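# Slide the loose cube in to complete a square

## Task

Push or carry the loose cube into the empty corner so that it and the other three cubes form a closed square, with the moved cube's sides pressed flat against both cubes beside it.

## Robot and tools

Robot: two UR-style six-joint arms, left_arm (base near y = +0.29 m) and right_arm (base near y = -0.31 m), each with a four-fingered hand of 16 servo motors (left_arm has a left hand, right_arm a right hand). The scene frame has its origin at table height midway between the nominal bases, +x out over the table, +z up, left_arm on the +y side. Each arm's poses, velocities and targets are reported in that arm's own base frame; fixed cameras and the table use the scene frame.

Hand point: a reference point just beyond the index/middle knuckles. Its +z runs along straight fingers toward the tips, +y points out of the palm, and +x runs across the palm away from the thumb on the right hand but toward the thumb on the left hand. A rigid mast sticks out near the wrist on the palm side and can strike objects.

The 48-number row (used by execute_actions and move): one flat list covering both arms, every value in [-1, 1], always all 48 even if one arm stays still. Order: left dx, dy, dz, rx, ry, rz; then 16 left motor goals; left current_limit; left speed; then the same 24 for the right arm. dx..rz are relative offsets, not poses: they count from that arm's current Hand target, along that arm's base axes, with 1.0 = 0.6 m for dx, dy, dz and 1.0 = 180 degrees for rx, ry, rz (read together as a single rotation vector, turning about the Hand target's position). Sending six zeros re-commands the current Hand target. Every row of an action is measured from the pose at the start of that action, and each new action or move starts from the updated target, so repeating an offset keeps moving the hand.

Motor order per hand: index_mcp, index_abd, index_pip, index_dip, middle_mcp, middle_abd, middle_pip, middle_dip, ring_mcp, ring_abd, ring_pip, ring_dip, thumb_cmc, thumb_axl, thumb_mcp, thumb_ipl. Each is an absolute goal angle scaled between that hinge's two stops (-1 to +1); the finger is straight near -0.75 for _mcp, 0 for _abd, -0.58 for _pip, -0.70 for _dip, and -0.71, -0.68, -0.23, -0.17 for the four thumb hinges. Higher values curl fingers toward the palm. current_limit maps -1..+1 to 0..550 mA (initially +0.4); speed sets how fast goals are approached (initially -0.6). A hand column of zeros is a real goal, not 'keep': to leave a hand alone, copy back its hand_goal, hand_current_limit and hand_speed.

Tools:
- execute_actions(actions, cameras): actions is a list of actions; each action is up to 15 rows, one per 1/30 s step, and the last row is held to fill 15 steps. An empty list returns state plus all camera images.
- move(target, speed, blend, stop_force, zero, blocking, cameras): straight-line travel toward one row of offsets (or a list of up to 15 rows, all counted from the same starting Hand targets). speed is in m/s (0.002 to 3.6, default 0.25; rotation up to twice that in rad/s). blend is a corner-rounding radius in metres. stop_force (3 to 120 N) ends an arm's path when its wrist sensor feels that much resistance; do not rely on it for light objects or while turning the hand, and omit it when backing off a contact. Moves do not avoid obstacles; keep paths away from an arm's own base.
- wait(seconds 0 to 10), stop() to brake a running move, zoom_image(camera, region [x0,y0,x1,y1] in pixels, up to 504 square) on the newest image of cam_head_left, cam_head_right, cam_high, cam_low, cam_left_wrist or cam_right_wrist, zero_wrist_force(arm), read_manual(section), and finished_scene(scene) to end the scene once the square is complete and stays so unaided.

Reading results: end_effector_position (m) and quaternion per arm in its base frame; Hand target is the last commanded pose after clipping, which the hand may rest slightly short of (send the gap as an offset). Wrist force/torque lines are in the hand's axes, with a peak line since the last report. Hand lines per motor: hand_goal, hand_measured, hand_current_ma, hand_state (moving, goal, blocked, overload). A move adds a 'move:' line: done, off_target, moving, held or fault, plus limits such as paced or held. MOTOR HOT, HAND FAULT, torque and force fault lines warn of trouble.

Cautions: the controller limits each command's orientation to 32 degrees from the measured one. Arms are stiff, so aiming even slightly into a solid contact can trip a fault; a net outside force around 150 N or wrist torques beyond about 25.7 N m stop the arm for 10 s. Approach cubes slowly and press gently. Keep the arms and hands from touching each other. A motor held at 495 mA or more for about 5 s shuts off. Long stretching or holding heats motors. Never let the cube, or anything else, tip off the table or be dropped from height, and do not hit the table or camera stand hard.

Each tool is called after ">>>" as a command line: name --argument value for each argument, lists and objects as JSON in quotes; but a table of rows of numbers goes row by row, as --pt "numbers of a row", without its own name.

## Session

>>> execute_actions --actions '[]'

>>> zoom_image --camera "cam_high" --region '[200, 80, 520, 320]'

Scene clock: 0.00 s.
left_arm: end_effector_position=(+0.3614, -0.1746, +0.1665) hand_goal=(-0.754, +0.000, -0.576, -0.696, -0.754, +0.000, -0.576, -0.696, -0.754, +0.000, -0.576, -0.696, -0.714, -0.678, -0.226, -0.168) hand_measured=(-0.754, +0.000, -0.576, -0.696, -0.754, +0.000, -0.576, -0.696, -0.754, +0.000, -0.576, -0.696, -0.714, -0.678, -0.226, -0.168) hand_current_ma=(+0, +0, +0, +0, +0, +0, +0, +0, +0, +0, +0, +0, +0, +0, +0, +0) hand_state=(goal, goal, goal, goal, goal, goal, goal, goal, goal, goal, goal, goal, goal, goal, goal, goal) hand_current_limit=0.40 hand_speed=-0.60 end_effector_quat_wxyz=(-0.366, +0.577, +0.703, -0.194) | right_arm: end_effector_position=(+0.5467, -0.0755, +0.3897) hand_goal=(-0.754, +0.000, -0.576, -0.696, -0.754, +0.000, -0.576, -0.696, -0.754, +0.000, -0.576, -0.696, -0.714, -0.678, -0.226, -0.168) hand_measured=(-0.754, +0.000, -0.576, -0.696, -0.754, +0.000, -0.576, -0.696, -0.754, +0.000, -0.576, -0.696, -0.714, -0.678, -0.226, -0.168) hand_current_ma=(+0, +0, +0, +0, +0, +0, +0, +0, +0, +0, +0, +0, +0, +0, +0, +0) hand_state=(goal, goal, goal, goal, goal, goal, goal, goal, goal, goal, goal, goal, goal, goal, goal, goal) hand_current_limit=0.40 hand_speed=-0.60 end_effector_quat_wxyz=(-0.057, -0.382, +0.768, +0.512)
Joint positions: left_arm=[2.903 -1.778 -1.71 -2.078 1.542 -0.421] | right_arm=[-0.564 -0.835 0.762 -0.457 -1.191 3.006]
Joint velocities: within noise
Joint torques (N m): no reading
Wrist force (N): no reading
Wrist torque (N m): no reading
Wrist force, peak (N): no reading
Hand target: left_arm +0.3614, -0.1746, +0.1665; -0.366, +0.577, +0.703, -0.194 | right_arm +0.5467, -0.0755, +0.3897; -0.057, -0.382, +0.768, +0.512
camera_calibration:
cam_left_wrist: T_world_to_cam=[[-0.349567, -0.901001, 0.256904, -0.114102], [0.162223, 0.211855, 0.963743, -0.221941], [-0.92276, 0.378568, 0.0721054, 0.510211], [0, 0, 0, 1]] pos_world=[0.46692, -0.248937, 0.206418]
cam_right_wrist: T_world_to_cam=[[0.262983, 0.59593, 0.758754, -0.362667], [0.918697, -0.394876, -0.00828038, -0.575082], [0.294679, 0.699243, -0.651325, 0.26872], [0, 0, 0, 1]] pos_world=[0.544515, -0.198863, 0.445437]

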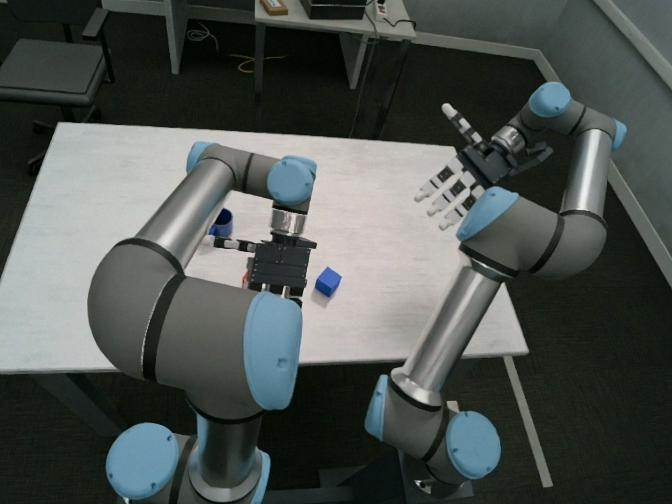

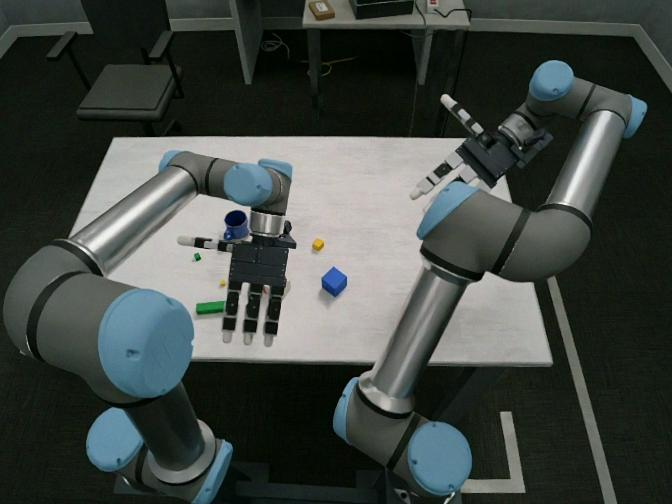

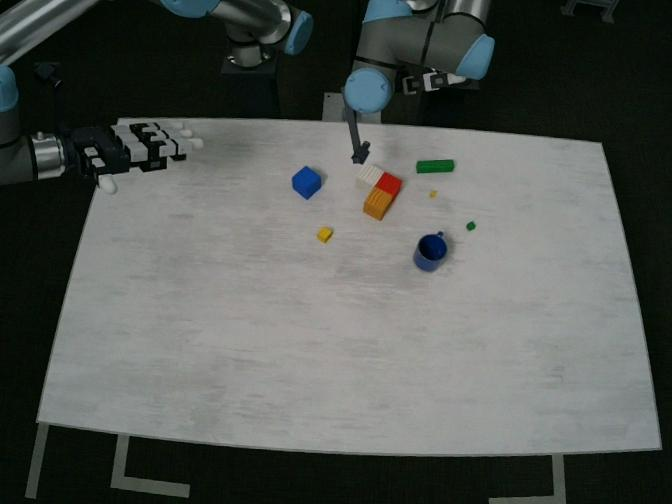

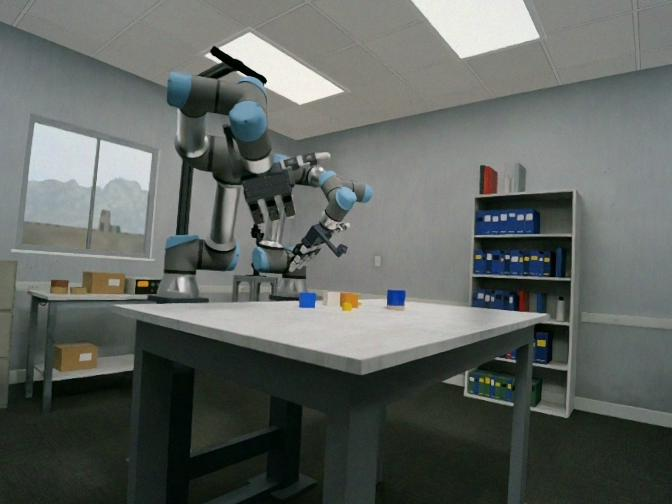

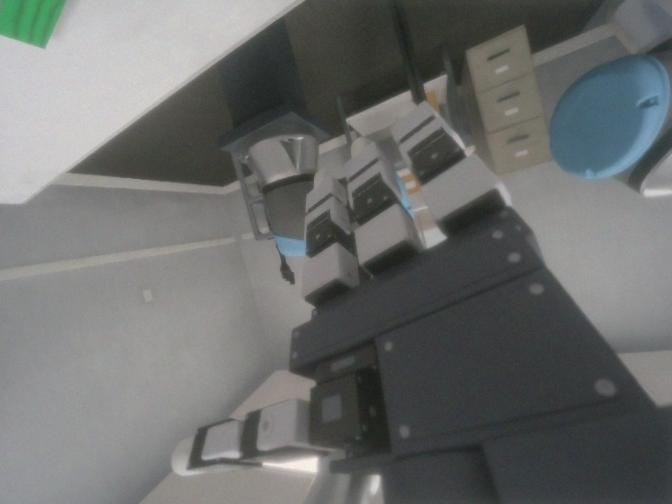

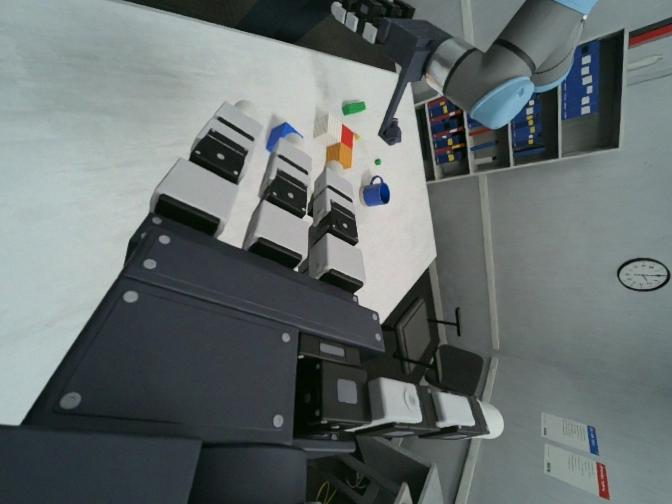

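Scaled by 1.575 from the camera's 672x504 image, which has a finer 960x720 frame.

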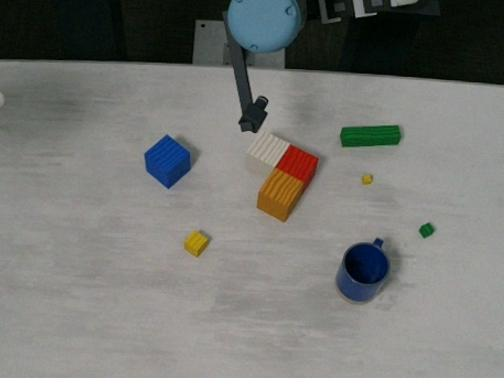

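>>> zoom_image --camera "cam_high" --region '[280, 140, 420, 245]'

>>> zoom_image --camera "cam_head_left" --region '[200, 220, 360, 340]'

Scaled by 3.600 from the camera's 672x504 image, which has a finer 960x720 frame.

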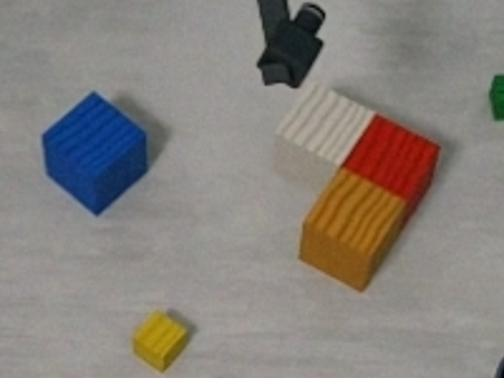

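Scaled by 3.150 from the camera's 672x504 image, which has a finer 960x720 frame.

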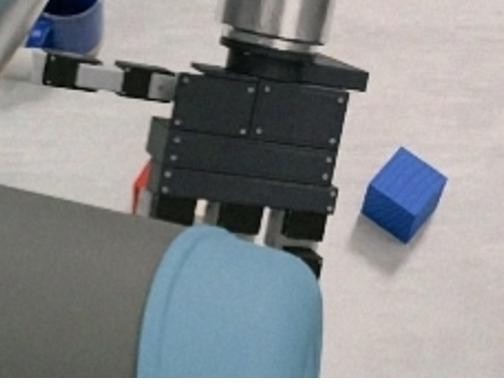

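>>> move --pt "0 0 0.189 0 0 0 -0.548 0.083 -0.139 -0.478 -0.548 -0.083 -0.139 -0.478 0.4 0 0.62 0.0 -0.714 -0.678 -0.226 -0.168 0.4 -0.6 0 0 0 0 0 0 -0.754 0 -0.576 -0.696 -0.754 0 -0.576 -0.696 -0.754 0 -0.576 -0.696 -0.714 -0.678 -0.226 -0.168 0.4 -0.6" --pt "0.1688 -0.3342 0.189 0.0394 -0.2742 0.2043 -0.548 0.083 -0.139 -0.478 -0.548 -0.083 -0.139 -0.478 0.4 0 0.62 0.0 -0.714 -0.678 -0.226 -0.168 0.4 -0.6 0 0 0 0 0 0 -0.754 0 -0.576 -0.696 -0.754 0 -0.576 -0.696 -0.754 0 -0.576 -0.696 -0.714 -0.678 -0.226 -0.168 0.4 -0.6" --pt "0.1688 -0.3342 0.0558 0.0394 -0.2742 0.2043 -0.548 0.083 -0.139 -0.478 -0.548 -0.083 -0.139 -0.478 0.4 0 0.62 0.0 -0.714 -0.678 -0.226 -0.168 0.4 -0.6 0 0 0 0 0 0 -0.754 0 -0.576 -0.696 -0.754 0 -0.576 -0.696 -0.754 0 -0.576 -0.696 -0.714 -0.678 -0.226 -0.168 0.4 -0.6" --speed 0.35 --blend '[0.04,0.02,0]' --cameras '["all"]'

>>> zoom_image --camera "cam_high" --region '[280, 140, 420, 245]'

>>> zoom_image --camera "cam_left_wrist" --region '[160, 0, 496, 252]'

Scene clock: 114.67 s.
left_arm: end_effector_position=(+0.4626, -0.3751, +0.2001) hand_goal=(-0.548, +0.082, -0.140, -0.478, -0.548, -0.084, -0.140, -0.478, +0.400, +0.000, +0.620, +0.000, -0.714, -0.678, -0.226, -0.168) hand_measured=(-0.548, +0.080, -0.142, -0.482, -0.548, -0.080, -0.142, -0.480, +0.384, +0.000, +0.616, -0.002, -0.712, -0.678, -0.224, -0.168) hand_current_ma=(-1, -4, -7, -9, +0, +10, -6, -7, -57, +0, -12, -6, +7, +2, +10, +1) hand_state=(goal, goal, goal, goal, goal, goal, goal, goal, goal, goal, goal, goal, goal, goal, goal, goal) hand_current_limit=0.40 hand_speed=-0.60 end_effector_quat_wxyz=(-0.001, +0.338, +0.941, +0.000) | right_arm: end_effector_position=(+0.5467, -0.0755, +0.3897) hand_goal=(-0.754, +0.000, -0.576, -0.696, -0.754, +0.000, -0.576, -0.696, -0.754, +0.000, -0.576, -0.696, -0.714, -0.678, -0.226, -0.168) hand_measured=(-0.758, +0.000, -0.576, -0.696, -0.760, +0.000, -0.576, -0.696, -0.758, +0.000, -0.576, -0.696, -0.720, -0.678, -0.226, -0.168) hand_current_ma=(-2, +0, +0, +0, -2, +0, +0, +0, -2, +0, +0, +0, -2, +0, +0, +0) hand_state=(goal, goal, goal, goal, goal, goal, goal, goal, goal, goal, goal, goal, goal, goal, goal, goal) hand_current_limit=0.40 hand_speed=-0.60 end_effector_quat_wxyz=(-0.057, -0.382, +0.768, +0.512)
Joint positions: left_arm=[2.539 -1.909 -1.581 -1.224 1.57 -1.484] | right_arm=[-0.564 -0.835 0.762 -0.457 -1.191 3.006]
Joint torques (N m): left_arm=[-10.08 28.75 15.84 4.01 2.58 -1.71] | right_arm=[0.08 -50.71 -22.04 0.6 0.72 -0.19]
Wrist force (N): left_arm=[0.5 -1.8 -0.4] | right_arm=[0.1 0.1 0.0]
Wrist torque (N m): left_arm=[0.13 0.03 0.15] | right_arm=[0.01 -0.02 0.01]
Wrist force, peak (N): left_arm=[0.1 -2.1 -1.9] | right_arm=[-0.1 0.2 0.4]
Hand target: left_arm +0.4626, -0.3751, +0.2000; -0.001, +0.338, +0.941, +0.000 | right_arm +0.5467, -0.0755, +0.3897; -0.057, -0.382, +0.768, +0.512
Off the commanded pose: left_arm 0.000 m, 0 deg | right_arm 0.000 m, 0 deg.
move: done
camera_calibration:
cam_left_wrist: T_world_to_cam=[[0.177343, -0.983114, 0.0451187, -0.500228], [-0.686671, -0.0907657, 0.72128, 0.0994585], [-0.705005, -0.158896, -0.691173, 0.527453], [0, 0, 0, 1]] pos_world=[0.528865, -0.398943, 0.315394]
cam_right_wrist: T_world_to_cam=[[0.262983, 0.59593, 0.758754, -0.362667], [0.918697, -0.394876, -0.00828038, -0.575082], [0.294679, 0.699243, -0.651325, 0.26872], [0, 0, 0, 1]] pos_world=[0.544515, -0.198863, 0.445437]

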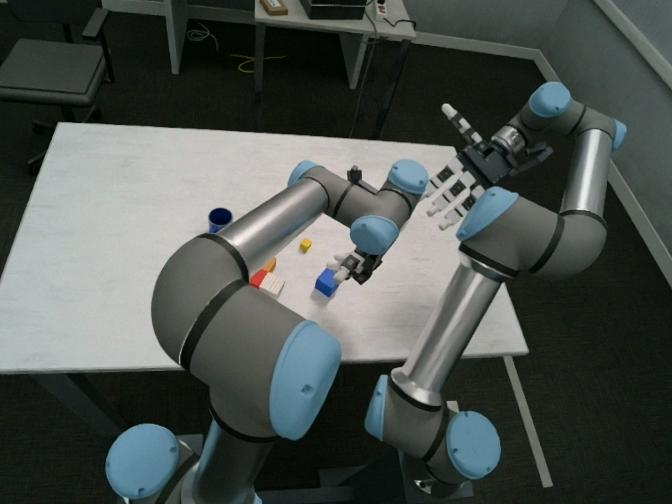

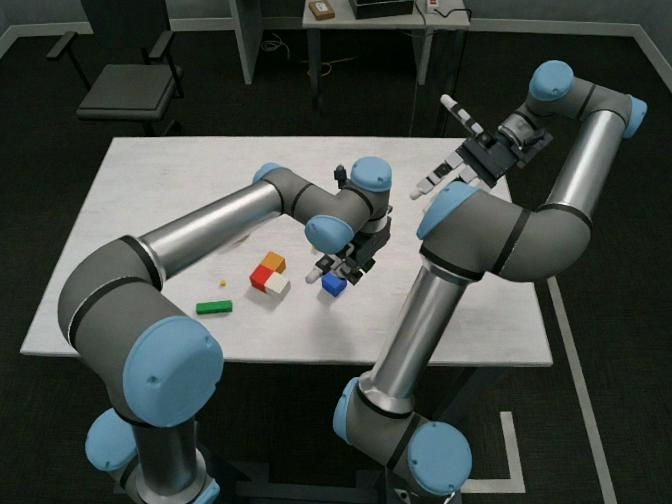

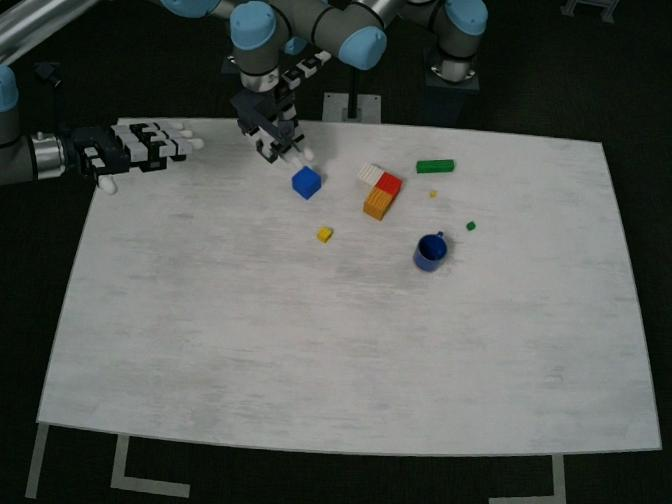

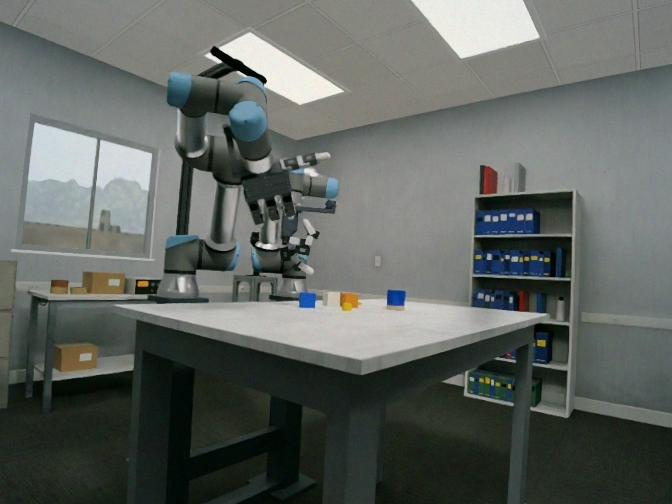

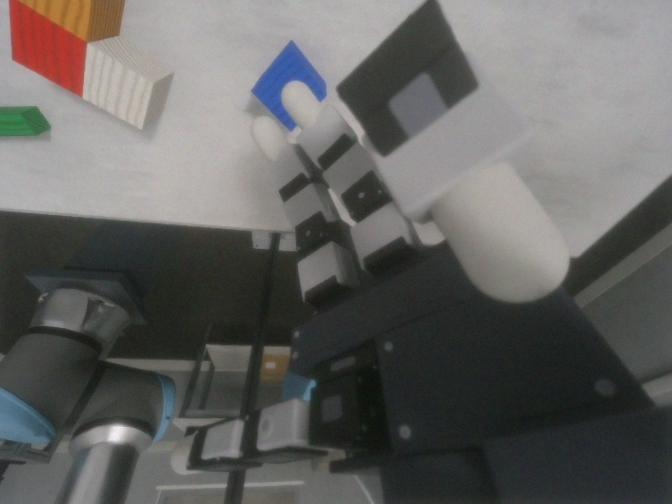

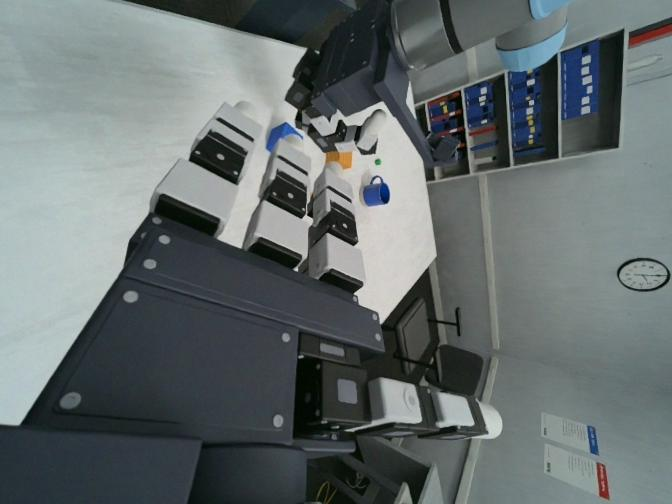

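Scaled by 3.600 from the camera's 672x504 image, which has a finer 960x720 frame.

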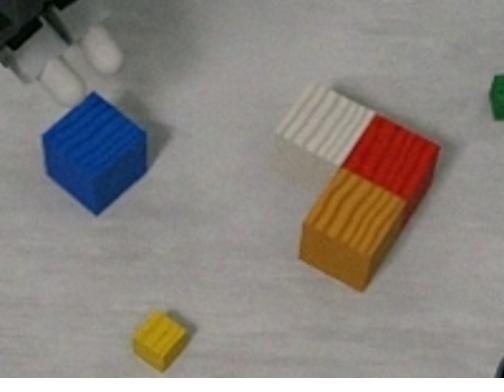

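Scaled by 1.500 from the camera's 672x504 image, which has a finer 960x720 frame.

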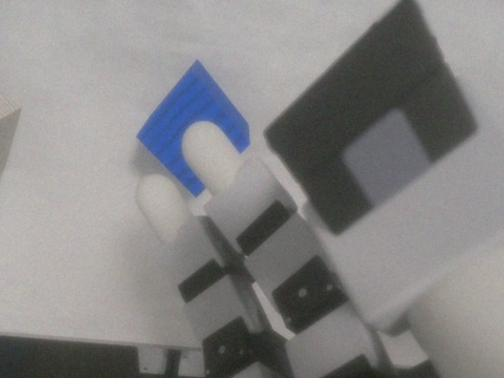

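>>> move --pt "-0.0117 -0.0083 -0.0917 0 0 0 -0.548 0.083 -0.139 -0.478 -0.548 -0.083 -0.139 -0.478 0.4 0 0.62 0.0 -0.714 -0.678 -0.226 -0.168 0.4 -0.6 0 0 0 0 0 0 -0.754 0 -0.576 -0.696 -0.754 0 -0.576 -0.696 -0.754 0 -0.576 -0.696 -0.714 -0.678 -0.226 -0.168 0.4 -0.6" --pt "-0.0117 -0.0083 -0.1167 0 0 0 -0.548 0.083 -0.139 -0.478 -0.548 -0.083 -0.139 -0.478 0.4 0 0.62 0.0 -0.714 -0.678 -0.226 -0.168 0.4 -0.6 0 0 0 0 0 0 -0.754 0 -0.576 -0.696 -0.754 0 -0.576 -0.696 -0.754 0 -0.576 -0.696 -0.714 -0.678 -0.226 -0.168 0.4 -0.6" --speed '[0.15,0.04]' --blend '[0.003,0]' --cameras '["cam_high","cam_left_wrist"]'

>>> zoom_image --camera "cam_high" --region '[280, 140, 420, 245]'

>>> zoom_image --camera "cam_left_wrist" --region '[0, 0, 336, 168]'

Scene clock: 138.33 s.
left_arm: end_effector_position=(+0.4556, -0.3801, +0.1301) hand_goal=(-0.548, +0.082, -0.140, -0.478, -0.548, -0.084, -0.140, -0.478, +0.400, +0.000, +0.620, +0.000, -0.714, -0.678, -0.226, -0.168) hand_measured=(-0.518, +0.082, -0.108, -0.458, -0.518, -0.084, -0.110, -0.460, +0.384, +0.000, +0.616, -0.002, -0.712, -0.678, -0.224, -0.168) hand_current_ma=(+116, -2, +118, +67, +118, +0, +114, +60, -57, +0, -12, -6, +7, +2, +10, +1) hand_state=(blocked, goal, blocked, goal, blocked, goal, blocked, goal, goal, goal, goal, goal, goal, goal, goal, goal) hand_current_limit=0.40 hand_speed=-0.60 end_effector_quat_wxyz=(-0.001, +0.338, +0.941, +0.000) | right_arm: end_effector_position=(+0.5467, -0.0755, +0.3897) hand_goal=(-0.754, +0.000, -0.576, -0.696, -0.754, +0.000, -0.576, -0.696, -0.754, +0.000, -0.576, -0.696, -0.714, -0.678, -0.226, -0.168) hand_measured=(-0.758, +0.000, -0.576, -0.696, -0.760, +0.000, -0.576, -0.696, -0.758, +0.000, -0.576, -0.696, -0.720, -0.678, -0.226, -0.168) hand_current_ma=(-2, +0, +0, +0, -2, +0, +0, +0, -2, +0, +0, +0, -2, +0, +0, +0) hand_state=(goal, goal, goal, goal, goal, goal, goal, goal, goal, goal, goal, goal, goal, goal, goal, goal) hand_current_limit=0.40 hand_speed=-0.60 end_effector_quat_wxyz=(-0.057, -0.382, +0.768, +0.512)
Joint positions: left_arm=[2.526 -1.975 -1.682 -1.056 1.57 -1.497] | right_arm=[-0.564 -0.835 0.762 -0.457 -1.191 3.006]
Joint torques (N m): left_arm=[-8.32 25.58 10.65 3.36 2.74 -1.69] | right_arm=[-0.11 -50.62 -22.31 0.46 0.65 -0.24]
Wrist force (N): left_arm=[0.6 -5.6 -8.9] | right_arm=[0.2 0.0 0.1]
Wrist torque (N m): left_arm=[0.25 0.01 0.17] | right_arm=[0.00 -0.03 0.02]
Wrist force, peak (N): left_arm=[0.6 -5.6 -8.9] | right_arm=[0.3 0.0 -0.3]
Hand target: left_arm +0.4556, -0.3801, +0.1300; -0.001, +0.338, +0.941, +0.000 | right_arm +0.5467, -0.0755, +0.3897; -0.057, -0.382, +0.768, +0.512
Off the commanded pose: left_arm 0.000 m, 0 deg | right_arm 0.000 m, 0 deg.
move: done
camera_calibration:
cam_left_wrist: T_world_to_cam=[[0.177424, -0.983096, 0.0452, -0.500798], [-0.686714, -0.0907736, 0.721238, 0.144717], [-0.704943, -0.159004, -0.691211, 0.473276], [0, 0, 0, 1]] pos_world=[0.521865, -0.403944, 0.245394]
Images, in order (width x height): cam_high 672x504, cam_left_wrist 672x504.

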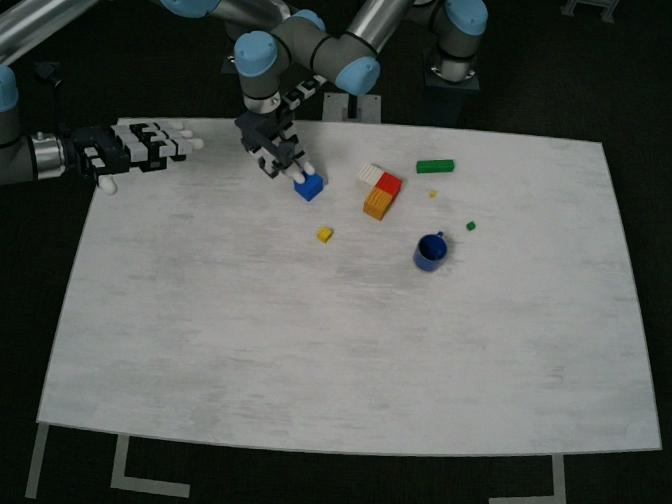

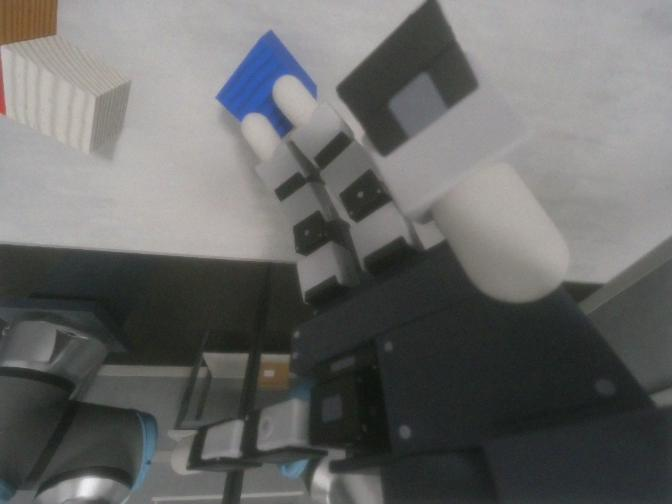

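Scaled by 3.600 from the camera's 672x504 image, which has a finer 960x720 frame.

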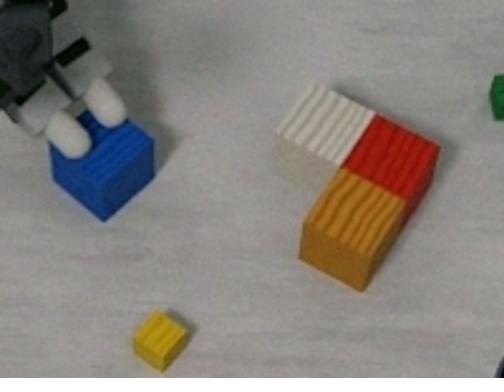

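Scaled by 1.500 from the camera's 672x504 image, which has a finer 960x720 frame.

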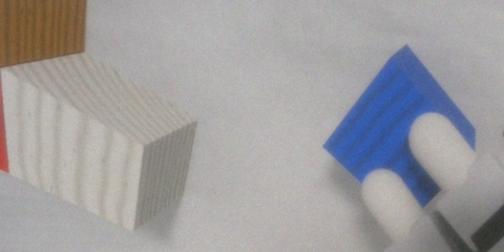

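>>> move --target '[0.0425,0.1489,0,0,0,0.0778,-0.548,0.083,-0.139,-0.478,-0.548,-0.083,-0.139,-0.478,0.4,0,0.62,0.0,-0.714,-0.678,-0.226,-0.168,0.4,-0.6,0,0,0,0,0,0,-0.754,0,-0.576,-0.696,-0.754,0,-0.576,-0.696,-0.754,0,-0.576,-0.696,-0.714,-0.678,-0.226,-0.168,0.4,-0.6]' --speed 0.07 --cameras '["cam_high","cam_left_wrist"]'

>>> zoom_image --camera "cam_high" --region '[325, 145, 405, 225]'

>>> zoom_image --camera "cam_left_wrist" --region '[130, 0, 340, 158]'

Scene clock: 157.37 s.
left_arm: end_effector_position=(+0.4811, -0.2909, +0.1300) hand_goal=(-0.548, +0.082, -0.140, -0.478, -0.548, -0.084, -0.140, -0.478, +0.400, +0.000, +0.620, +0.000, -0.714, -0.678, -0.226, -0.168) hand_measured=(-0.518, +0.088, -0.106, -0.458, -0.518, -0.078, -0.108, -0.460, +0.384, +0.000, +0.616, -0.002, -0.712, -0.678, -0.224, -0.168) hand_current_ma=(+121, +14, +122, +70, +121, +14, +120, +64, -57, +0, -12, -6, +7, +2, +10, +1) hand_state=(blocked, goal, blocked, blocked, blocked, goal, blocked, goal, goal, goal, goal, goal, goal, goal, goal, goal) hand_current_limit=0.40 hand_speed=-0.60 end_effector_quat_wxyz=(-0.001, +0.221, +0.975, +0.000) | right_arm: end_effector_position=(+0.5467, -0.0755, +0.3897) hand_goal=(-0.754, +0.000, -0.576, -0.696, -0.754, +0.000, -0.576, -0.696, -0.754, +0.000, -0.576, -0.696, -0.714, -0.678, -0.226, -0.168) hand_measured=(-0.758, +0.000, -0.576, -0.696, -0.760, +0.000, -0.576, -0.696, -0.758, +0.000, -0.576, -0.696, -0.720, -0.678, -0.226, -0.168) hand_current_ma=(-2, +0, +0, +0, -2, +0, +0, +0, -2, +0, +0, +0, -2, +0, +0, +0) hand_state=(goal, goal, goal, goal, goal, goal, goal, goal, goal, goal, goal, goal, goal, goal, goal, goal) hand_current_limit=0.40 hand_speed=-0.60 end_effector_quat_wxyz=(-0.057, -0.382, +0.768, +0.512)
Joint positions: left_arm=[2.684 -1.926 -1.755 -1.033 1.57 -1.582] | right_arm=[-0.564 -0.835 0.762 -0.457 -1.191 3.006]
Joint torques (N m): left_arm=[10.85 39.22 10.24 3.29 -1.6 -1.71] | right_arm=[0.14 -50.93 -22.3 0.54 0.69 -0.04]
Wrist force (N): left_arm=[0.0 -4.6 -7.0] | right_arm=[0.0 0.1 0.0]
Wrist torque (N m): left_arm=[0.22 -0.02 0.19] | right_arm=[0.02 0.00 0.00]
Wrist force, peak (N): left_arm=[-0.1 -7.1 -9.0] | right_arm=[0.3 0.2 -0.1]
Hand target: left_arm +0.4811, -0.2908, +0.1300; -0.001, +0.221, +0.975, +0.000 | right_arm +0.5467, -0.0755, +0.3897; -0.057, -0.382, +0.768, +0.512
Off the commanded pose: left_arm 0.000 m, 0 deg | right_arm 0.000 m, 0 deg.
move: done
camera_calibration:
cam_left_wrist: T_world_to_cam=[[0.409781, -0.911069, 0.0450801, -0.50832], [-0.644357, -0.254131, 0.721263, 0.102499], [-0.645665, -0.324608, -0.691192, 0.42869], [0, 0, 0, 1]] pos_world=[0.551136, -0.29791, 0.245294]
Images, in order (width x height): cam_high 672x504, cam_left_wrist 672x504.

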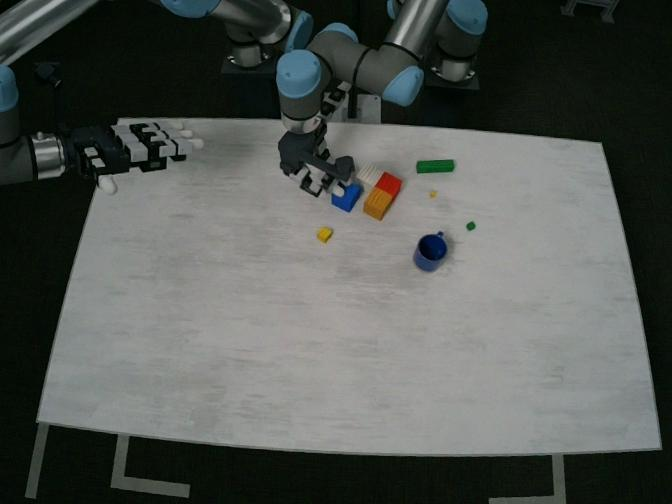

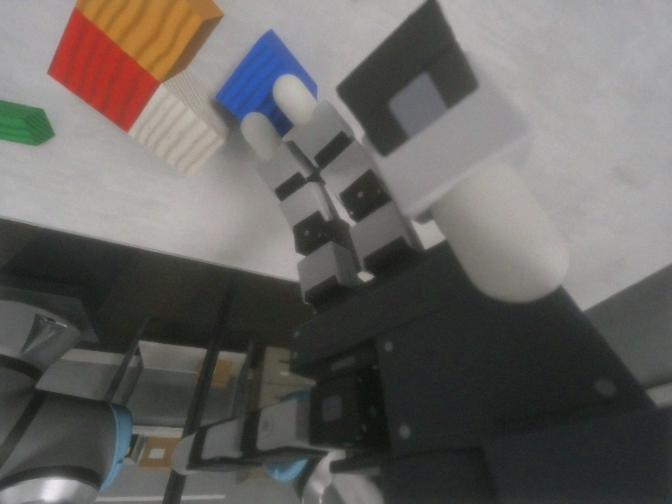

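Scaled by 6.300 from the camera's 672x504 image, which has a finer 960x720 frame.

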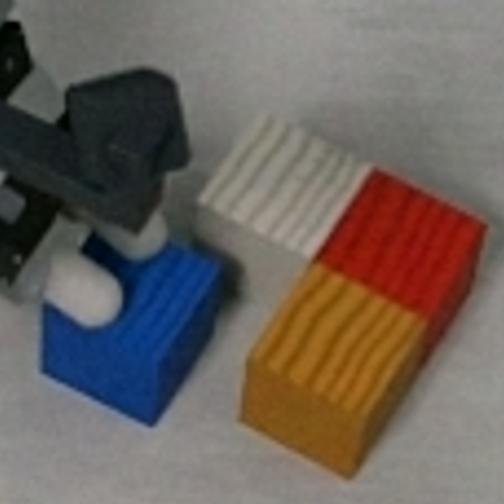

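Scaled by 2.400 from the camera's 672x504 image, which has a finer 960x720 frame.

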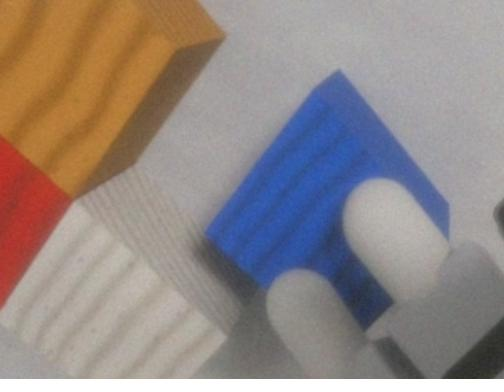

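>>> zoom_image --camera "cam_left_wrist" --region '[205, 20, 325, 140]'

>>> zoom_image --camera "cam_left_wrist" --region '[115, 0, 235, 160]'

Scaled by 4.200 from the camera's 672x504 image, which has a finer 960x720 frame.

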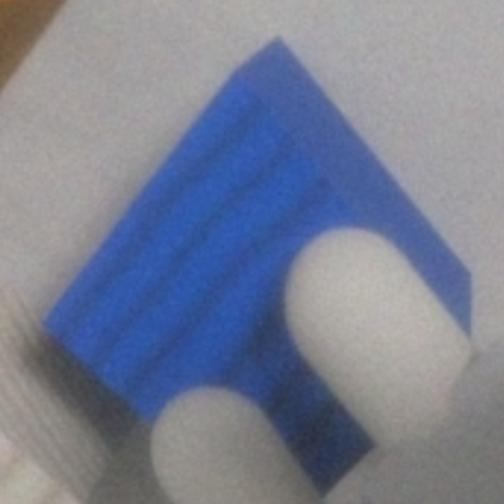

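Scaled by 3.150 from the camera's 672x504 image, which has a finer 960x720 frame.

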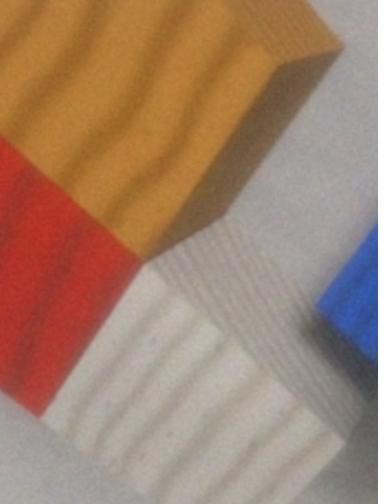

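>>> move --pt "0.0192 0.0368 0 0 0 -0.0111 -0.548 0.083 -0.139 -0.478 -0.548 -0.083 -0.139 -0.478 0.4 0 0.62 0.0 -0.714 -0.678 -0.226 -0.168 0.4 -0.6 0 0 0 0 0 0 -0.754 0 -0.576 -0.696 -0.754 0 -0.576 -0.696 -0.754 0 -0.576 -0.696 -0.714 -0.678 -0.226 -0.168 0.4 -0.6" --pt "-0.0068 0.0503 0 0 0 -0.0111 -0.548 0.083 -0.139 -0.478 -0.548 -0.083 -0.139 -0.478 0.4 0 0.62 0.0 -0.714 -0.678 -0.226 -0.168 0.4 -0.6 0 0 0 0 0 0 -0.754 0 -0.576 -0.696 -0.754 0 -0.576 -0.696 -0.754 0 -0.576 -0.696 -0.714 -0.678 -0.226 -0.168 0.4 -0.6" --speed 0.05 --blend '[0.001,0]' --cameras '["cam_high","cam_left_wrist"]'

>>> zoom_image --camera "cam_high" --region '[325, 145, 405, 225]'

>>> zoom_image --camera "cam_left_wrist" --region '[180, 0, 320, 140]'

Scene clock: 195.17 s.
left_arm: end_effector_position=(+0.4771, -0.2606, +0.1300) hand_goal=(-0.548, +0.082, -0.140, -0.478, -0.548, -0.084, -0.140, -0.478, +0.400, +0.000, +0.620, +0.000, -0.714, -0.678, -0.226, -0.168) hand_measured=(-0.516, +0.094, -0.106, -0.458, -0.516, -0.072, -0.108, -0.460, +0.384, +0.000, +0.616, -0.002, -0.712, -0.678, -0.224, -0.168) hand_current_ma=(+123, +34, +122, +70, +127, +36, +120, +64, -57, +0, -12, -6, +6, +2, +10, +1) hand_state=(blocked, goal, blocked, blocked, blocked, goal, blocked, goal, goal, goal, goal, goal, goal, goal, goal, goal) hand_current_limit=0.40 hand_speed=-0.60 end_effector_quat_wxyz=(-0.001, +0.238, +0.971, +0.000) | right_arm: end_effector_position=(+0.5467, -0.0755, +0.3897) hand_goal=(-0.754, +0.000, -0.576, -0.696, -0.754, +0.000, -0.576, -0.696, -0.754, +0.000, -0.576, -0.696, -0.714, -0.678, -0.226, -0.168) hand_measured=(-0.758, +0.000, -0.576, -0.696, -0.760, +0.000, -0.576, -0.696, -0.758, +0.000, -0.576, -0.696, -0.720, -0.678, -0.226, -0.168) hand_current_ma=(-2, +0, +0, +0, -2, +0, +0, +0, -2, +0, +0, +0, -2, +0, +0, +0) hand_state=(goal, goal, goal, goal, goal, goal, goal, goal, goal, goal, goal, goal, goal, goal, goal, goal) hand_current_limit=0.40 hand_speed=-0.60 end_effector_quat_wxyz=(-0.057, -0.382, +0.768, +0.512)
Joint positions: left_arm=[2.728 -1.874 -1.828 -1.012 1.57 -1.504] | right_arm=[-0.564 -0.835 0.762 -0.457 -1.191 3.006]
Joint torques (N m): left_arm=[9.29 37.83 11.06 3.16 -2.05 2.09] | right_arm=[-0.28 -50.77 -22.46 0.56 0.67 0]
Wrist force (N): left_arm=[-1.5 -1.7 -5.0] | right_arm=[0.0 0.1 0.0]
Wrist torque (N m): left_arm=[0.11 -0.13 -0.03] | right_arm=[0.02 0.00 0.00]
Wrist force, peak (N): left_arm=[0.7 -5.2 -7.7] | right_arm=[0.4 0.1 0.2]
Hand target: left_arm +0.4770, -0.2606, +0.1300; -0.001, +0.238, +0.971, +0.000 | right_arm +0.5467, -0.0755, +0.3897; -0.057, -0.382, +0.768, +0.512
Off the commanded pose: left_arm 0.000 m, 0 deg | right_arm 0.000 m, 0 deg.
move: done
camera_calibration:
cam_left_wrist: T_world_to_cam=[[0.377933, -0.924735, 0.0450706, -0.467458], [-0.652837, -0.23166, 0.721206, 0.117542], [-0.656483, -0.301991, -0.691253, 0.44701], [0, 0, 0, 1]] pos_world=[0.546859, -0.270051, 0.245294]
Images, in order (width x height): cam_high 672x504, cam_left_wrist 672x504.

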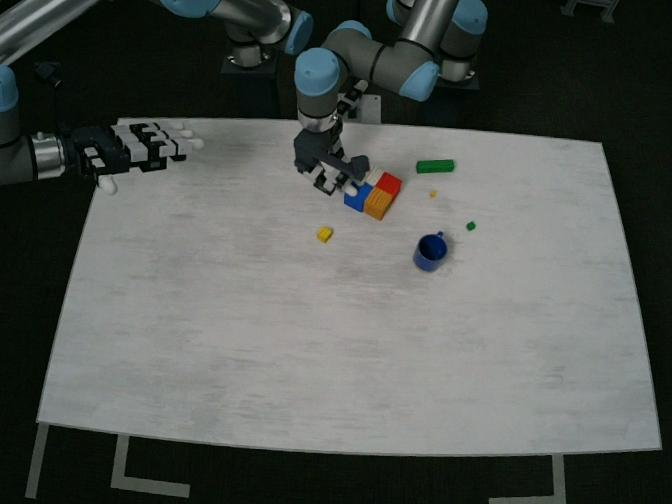

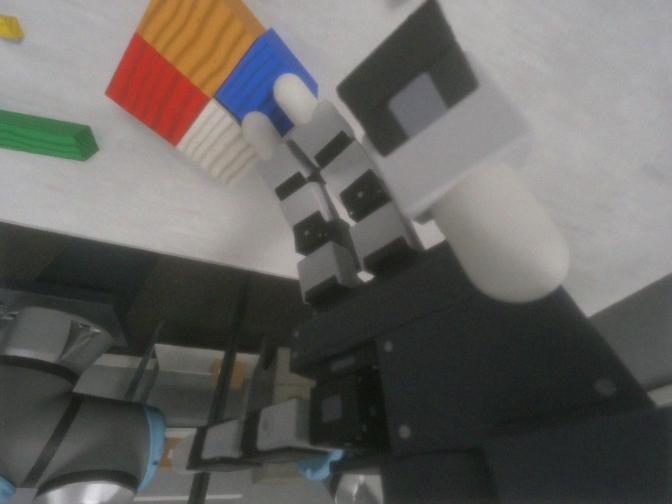

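Scaled by 6.300 from the camera's 672x504 image, which has a finer 960x720 frame.

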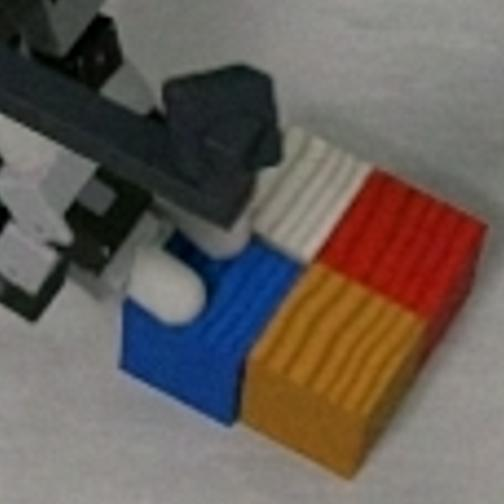

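Scaled by 3.600 from the camera's 672x504 image, which has a finer 960x720 frame.

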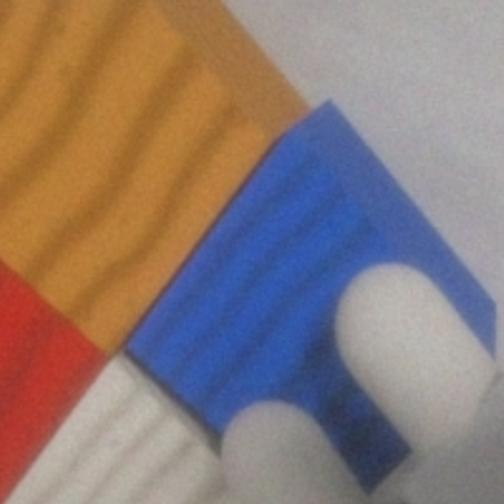

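>>> move --pt "0.005 0.0097 0.0133 0 0 0 -0.548 0.083 -0.139 -0.478 -0.548 -0.083 -0.139 -0.478 0.4 0 0.62 0.0 -0.714 -0.678 -0.226 -0.168 0.4 -0.6 0 0 0 0 0 0 -0.754 0 -0.576 -0.696 -0.754 0 -0.576 -0.696 -0.754 0 -0.576 -0.696 -0.714 -0.678 -0.226 -0.168 0.4 -0.6" --pt "0.005 0.0097 0.11 0 0 0 -0.548 0.083 -0.139 -0.478 -0.548 -0.083 -0.139 -0.478 0.4 0 0.62 0.0 -0.714 -0.678 -0.226 -0.168 0.4 -0.6 0 0 0 0 0 0 -0.754 0 -0.576 -0.696 -0.754 0 -0.576 -0.696 -0.754 0 -0.576 -0.696 -0.714 -0.678 -0.226 -0.168 0.4 -0.6" --pt "0.0892 0.0135 0.1 0 0 0.5 -0.548 0 -0.139 -0.478 -0.548 0 -0.139 -0.478 0.4 0 0.62 0.0 -0.714 -0.678 -0.226 -0.168 0.4 -0.6 0 0 0 0 0 0 -0.754 0 -0.576 -0.696 -0.754 0 -0.576 -0.696 -0.754 0 -0.576 -0.696 -0.714 -0.678 -0.226 -0.168 0.4 -0.6" --pt "0.0892 0.0135 -0.0457 0 0 0.5 -0.548 0 -0.139 -0.478 -0.548 0 -0.139 -0.478 0.4 0 0.62 0.0 -0.714 -0.678 -0.226 -0.168 0.4 -0.6 0 0 0 0 0 0 -0.754 0 -0.576 -0.696 -0.754 0 -0.576 -0.696 -0.754 0 -0.576 -0.696 -0.714 -0.678 -0.226 -0.168 0.4 -0.6" --speed '[0.03,0.2,0.35,0.15]' --blend '[0.002,0.01,0,0]' --cameras '["cam_high","cam_left_wrist"]'

>>> zoom_image --camera "cam_high" --region '[325, 145, 405, 225]'

>>> zoom_image --camera "cam_left_wrist" --region '[130, 0, 340, 160]'

Scene clock: 248.03 s.
left_arm: end_effector_position=(+0.5306, -0.2524, +0.1026) hand_goal=(-0.548, +0.000, -0.140, -0.478, -0.548, +0.000, -0.140, -0.478, +0.400, +0.000, +0.620, +0.000, -0.714, -0.678, -0.226, -0.168) hand_measured=(-0.548, +0.002, -0.138, -0.476, -0.548, -0.004, -0.140, -0.476, +0.384, +0.000, +0.616, -0.002, -0.712, -0.678, -0.224, -0.168) hand_current_ma=(+0, +7, +3, +7, +0, -8, +2, +6, -57, +0, -12, -6, +6, +2, +10, +1) hand_state=(goal, goal, goal, goal, goal, goal, goal, goal, goal, goal, goal, goal, goal, goal, goal, goal) hand_current_limit=0.40 hand_speed=-0.60 end_effector_quat_wxyz=(+0.000, -0.519, +0.855, +0.000) | right_arm: end_effector_position=(+0.5467, -0.0755, +0.3897) hand_goal=(-0.754, +0.000, -0.576, -0.696, -0.754, +0.000, -0.576, -0.696, -0.754, +0.000, -0.576, -0.696, -0.714, -0.678, -0.226, -0.168) hand_measured=(-0.758, +0.000, -0.576, -0.696, -0.760, +0.000, -0.576, -0.696, -0.758, +0.000, -0.576, -0.696, -0.720, -0.678, -0.226, -0.168) hand_current_ma=(-2, +0, +0, +0, -2, +0, +0, +0, -2, +0, +0, +0, -2, +0, +0, +0) hand_state=(goal, goal, goal, goal, goal, goal, goal, goal, goal, goal, goal, goal, goal, goal, goal, goal) hand_current_limit=0.40 hand_speed=-0.60 end_effector_quat_wxyz=(-0.057, -0.382, +0.768, +0.512)
Joint positions: left_arm=[2.926 -2.114 -1.545 -1.053 1.57 -2.877] | right_arm=[-0.564 -0.835 0.762 -0.457 -1.191 3.006]
Joint torques (N m): left_arm=[-1.92 36.04 13.49 3.98 -0.87 1.24] | right_arm=[0.33 -51.5 -22.09 0.52 0.72 0.1]
Wrist force (N): left_arm=[0.7 -1.5 -0.4] | right_arm=[0.1 0.0 0.0]
Wrist torque (N m): left_arm=[0.19 0.01 0.15] | right_arm=[0.00 -0.01 0.01]
Wrist force, peak (N): left_arm=[-1.4 -1.7 -5.4] | right_arm=[0.3 0.2 -0.3]
Hand target: left_arm +0.5306, -0.2525, +0.1026; +0.000, -0.519, +0.855, +0.000 | right_arm +0.5467, -0.0755, +0.3897; -0.057, -0.382, +0.768, +0.512
Off the commanded pose: left_arm 0.000 m, 0 deg | right_arm 0.000 m, 0 deg.
move: done
camera_calibration:
cam_left_wrist: T_world_to_cam=[[0.924696, 0.378018, 0.0451619, -0.440149], [0.231671, -0.652866, 0.721176, -0.401631], [0.302102, -0.656406, -0.691278, -0.132409], [0, 0, 0, 1]] pos_world=[0.540052, -0.182741, 0.217994]
Images, in order (width x height): cam_high 672x504, cam_left_wrist 672x504.

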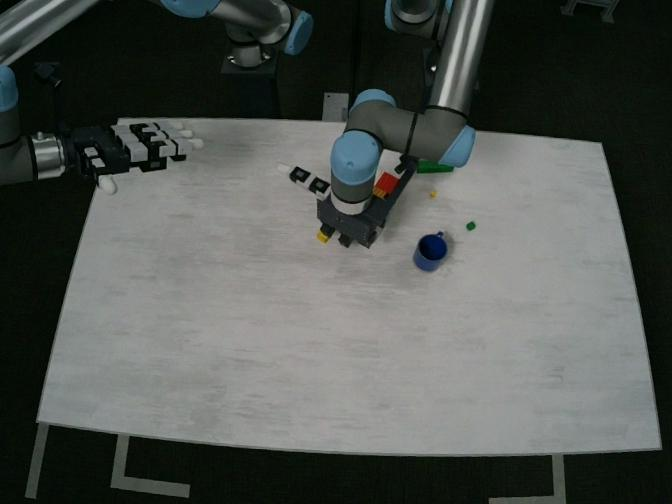

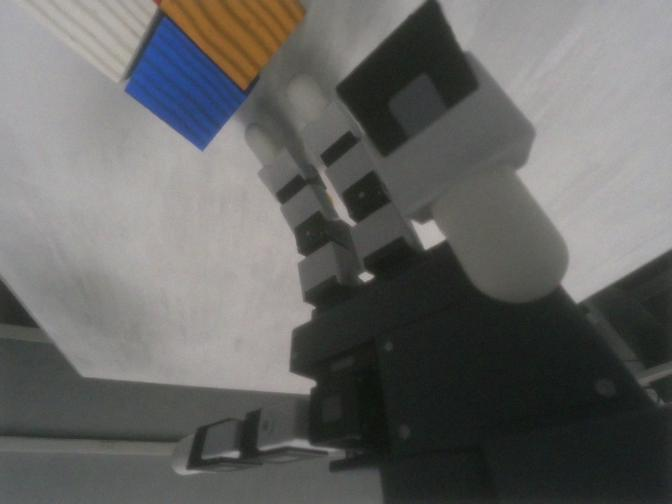

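Scaled by 6.300 from the camera's 672x504 image, which has a finer 960x720 frame.

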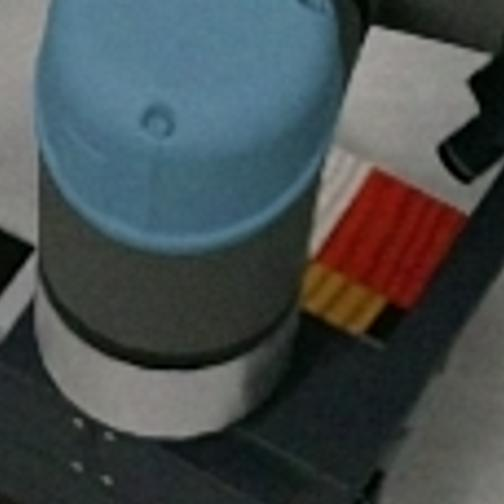

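Scaled by 2.400 from the camera's 672x504 image, which has a finer 960x720 frame.

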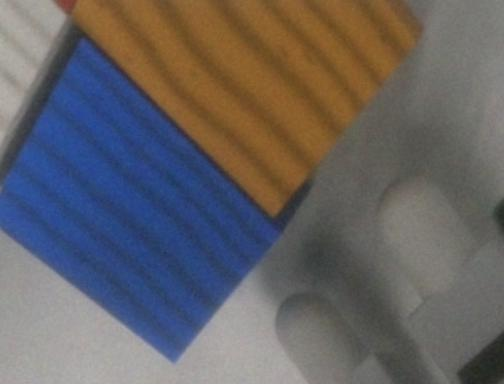

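>>> move --target '[-0.0222,0.0115,0,0,0,0,-0.548,0,-0.139,-0.478,-0.548,0,-0.139,-0.478,0.4,0,0.62,0.0,-0.714,-0.678,-0.226,-0.168,0.4,-0.6,0,0,0,0,0,0,-0.754,0,-0.576,-0.696,-0.754,0,-0.576,-0.696,-0.754,0,-0.576,-0.696,-0.714,-0.678,-0.226,-0.168,0.4,-0.6]' --speed 0.04 --cameras '["cam_left_wrist"]'

>>> zoom_image --camera "cam_left_wrist" --region '[130, 0, 340, 160]'

Scene clock: 260.93 s.
left_arm: end_effector_position=(+0.5173, -0.2456, +0.1026) hand_goal=(-0.548, +0.000, -0.140, -0.478, -0.548, +0.000, -0.140, -0.478, +0.400, +0.000, +0.620, +0.000, -0.714, -0.678, -0.226, -0.168) hand_measured=(-0.550, +0.002, -0.140, -0.476, -0.548, -0.004, -0.140, -0.476, +0.384, +0.000, +0.616, -0.002, -0.712, -0.678, -0.224, -0.168) hand_current_ma=(-3, +6, +2, +7, +0, -8, +2, +6, -57, +0, -12, -6, +6, +2, +10, +1) hand_state=(goal, goal, goal, goal, goal, goal, goal, goal, goal, goal, goal, goal, goal, goal, goal, goal) hand_current_limit=0.40 hand_speed=-0.60 end_effector_quat_wxyz=(+0.000, -0.519, +0.855, +0.000) | right_arm: end_effector_position=(+0.5467, -0.0755, +0.3897) hand_goal=(-0.754, +0.000, -0.576, -0.696, -0.754, +0.000, -0.576, -0.696, -0.754, +0.000, -0.576, -0.696, -0.714, -0.678, -0.226, -0.168) hand_measured=(-0.758, +0.000, -0.576, -0.696, -0.760, +0.000, -0.576, -0.696, -0.758, +0.000, -0.576, -0.696, -0.720, -0.678, -0.226, -0.168) hand_current_ma=(-2, +0, +0, +0, -2, +0, +0, +0, -2, +0, +0, +0, -2, +0, +0, +0) hand_state=(goal, goal, goal, goal, goal, goal, goal, goal, goal, goal, goal, goal, goal, goal, goal, goal) hand_current_limit=0.40 hand_speed=-0.60 end_effector_quat_wxyz=(-0.057, -0.382, +0.768, +0.512)
Joint positions: left_arm=[2.932 -2.083 -1.596 -1.033 1.57 -2.871] | right_arm=[-0.564 -0.835 0.762 -0.457 -1.191 3.006]
Joint torques (N m): left_arm=[10.21 49.41 13.05 3.86 -0.74 2.32] | right_arm=[0.61 -50.8 -22.62 0.63 0.75 0.12]
Wrist force (N): left_arm=[0.3 -1.8 -0.2] | right_arm=[0.2 0.1 0.2]
Wrist torque (N m): left_arm=[0.17 0.06 -0.06] | right_arm=[0.00 -0.03 0.02]
Wrist force, peak (N): left_arm=[0.4 -2.0 -0.2] | right_arm=[0.3 0.1 -0.2]
Hand target: left_arm +0.5172, -0.2456, +0.1026; +0.000, -0.519, +0.855, +0.000 | right_arm +0.5467, -0.0755, +0.3897; -0.057, -0.382, +0.768, +0.512
Off the commanded pose: left_arm 0.000 m, 0 deg | right_arm 0.000 m, 0 deg.
move: done
camera_calibration:
cam_left_wrist: T_world_to_cam=[[0.924706, 0.377996, 0.0451385, -0.430421], [0.23163, -0.652775, 0.721271, -0.394022], [0.302103, -0.656508, -0.69118, -0.124037], [0, 0, 0, 1]] pos_world=[0.526752, -0.175942, 0.217894]
Images, in order (width x height): cam_left_wrist 672x504.

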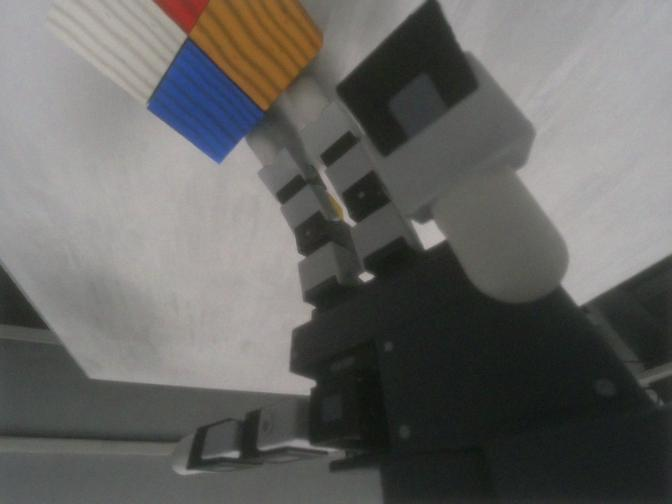

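Scaled by 2.400 from the camera's 672x504 image, which has a finer 960x720 frame.

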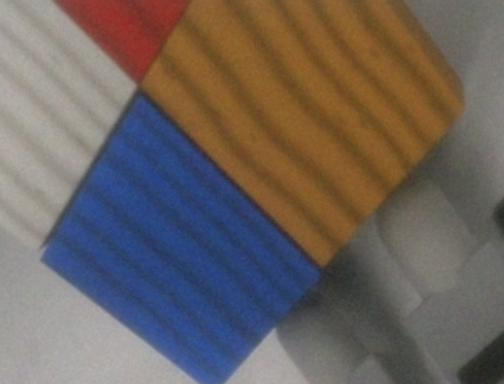

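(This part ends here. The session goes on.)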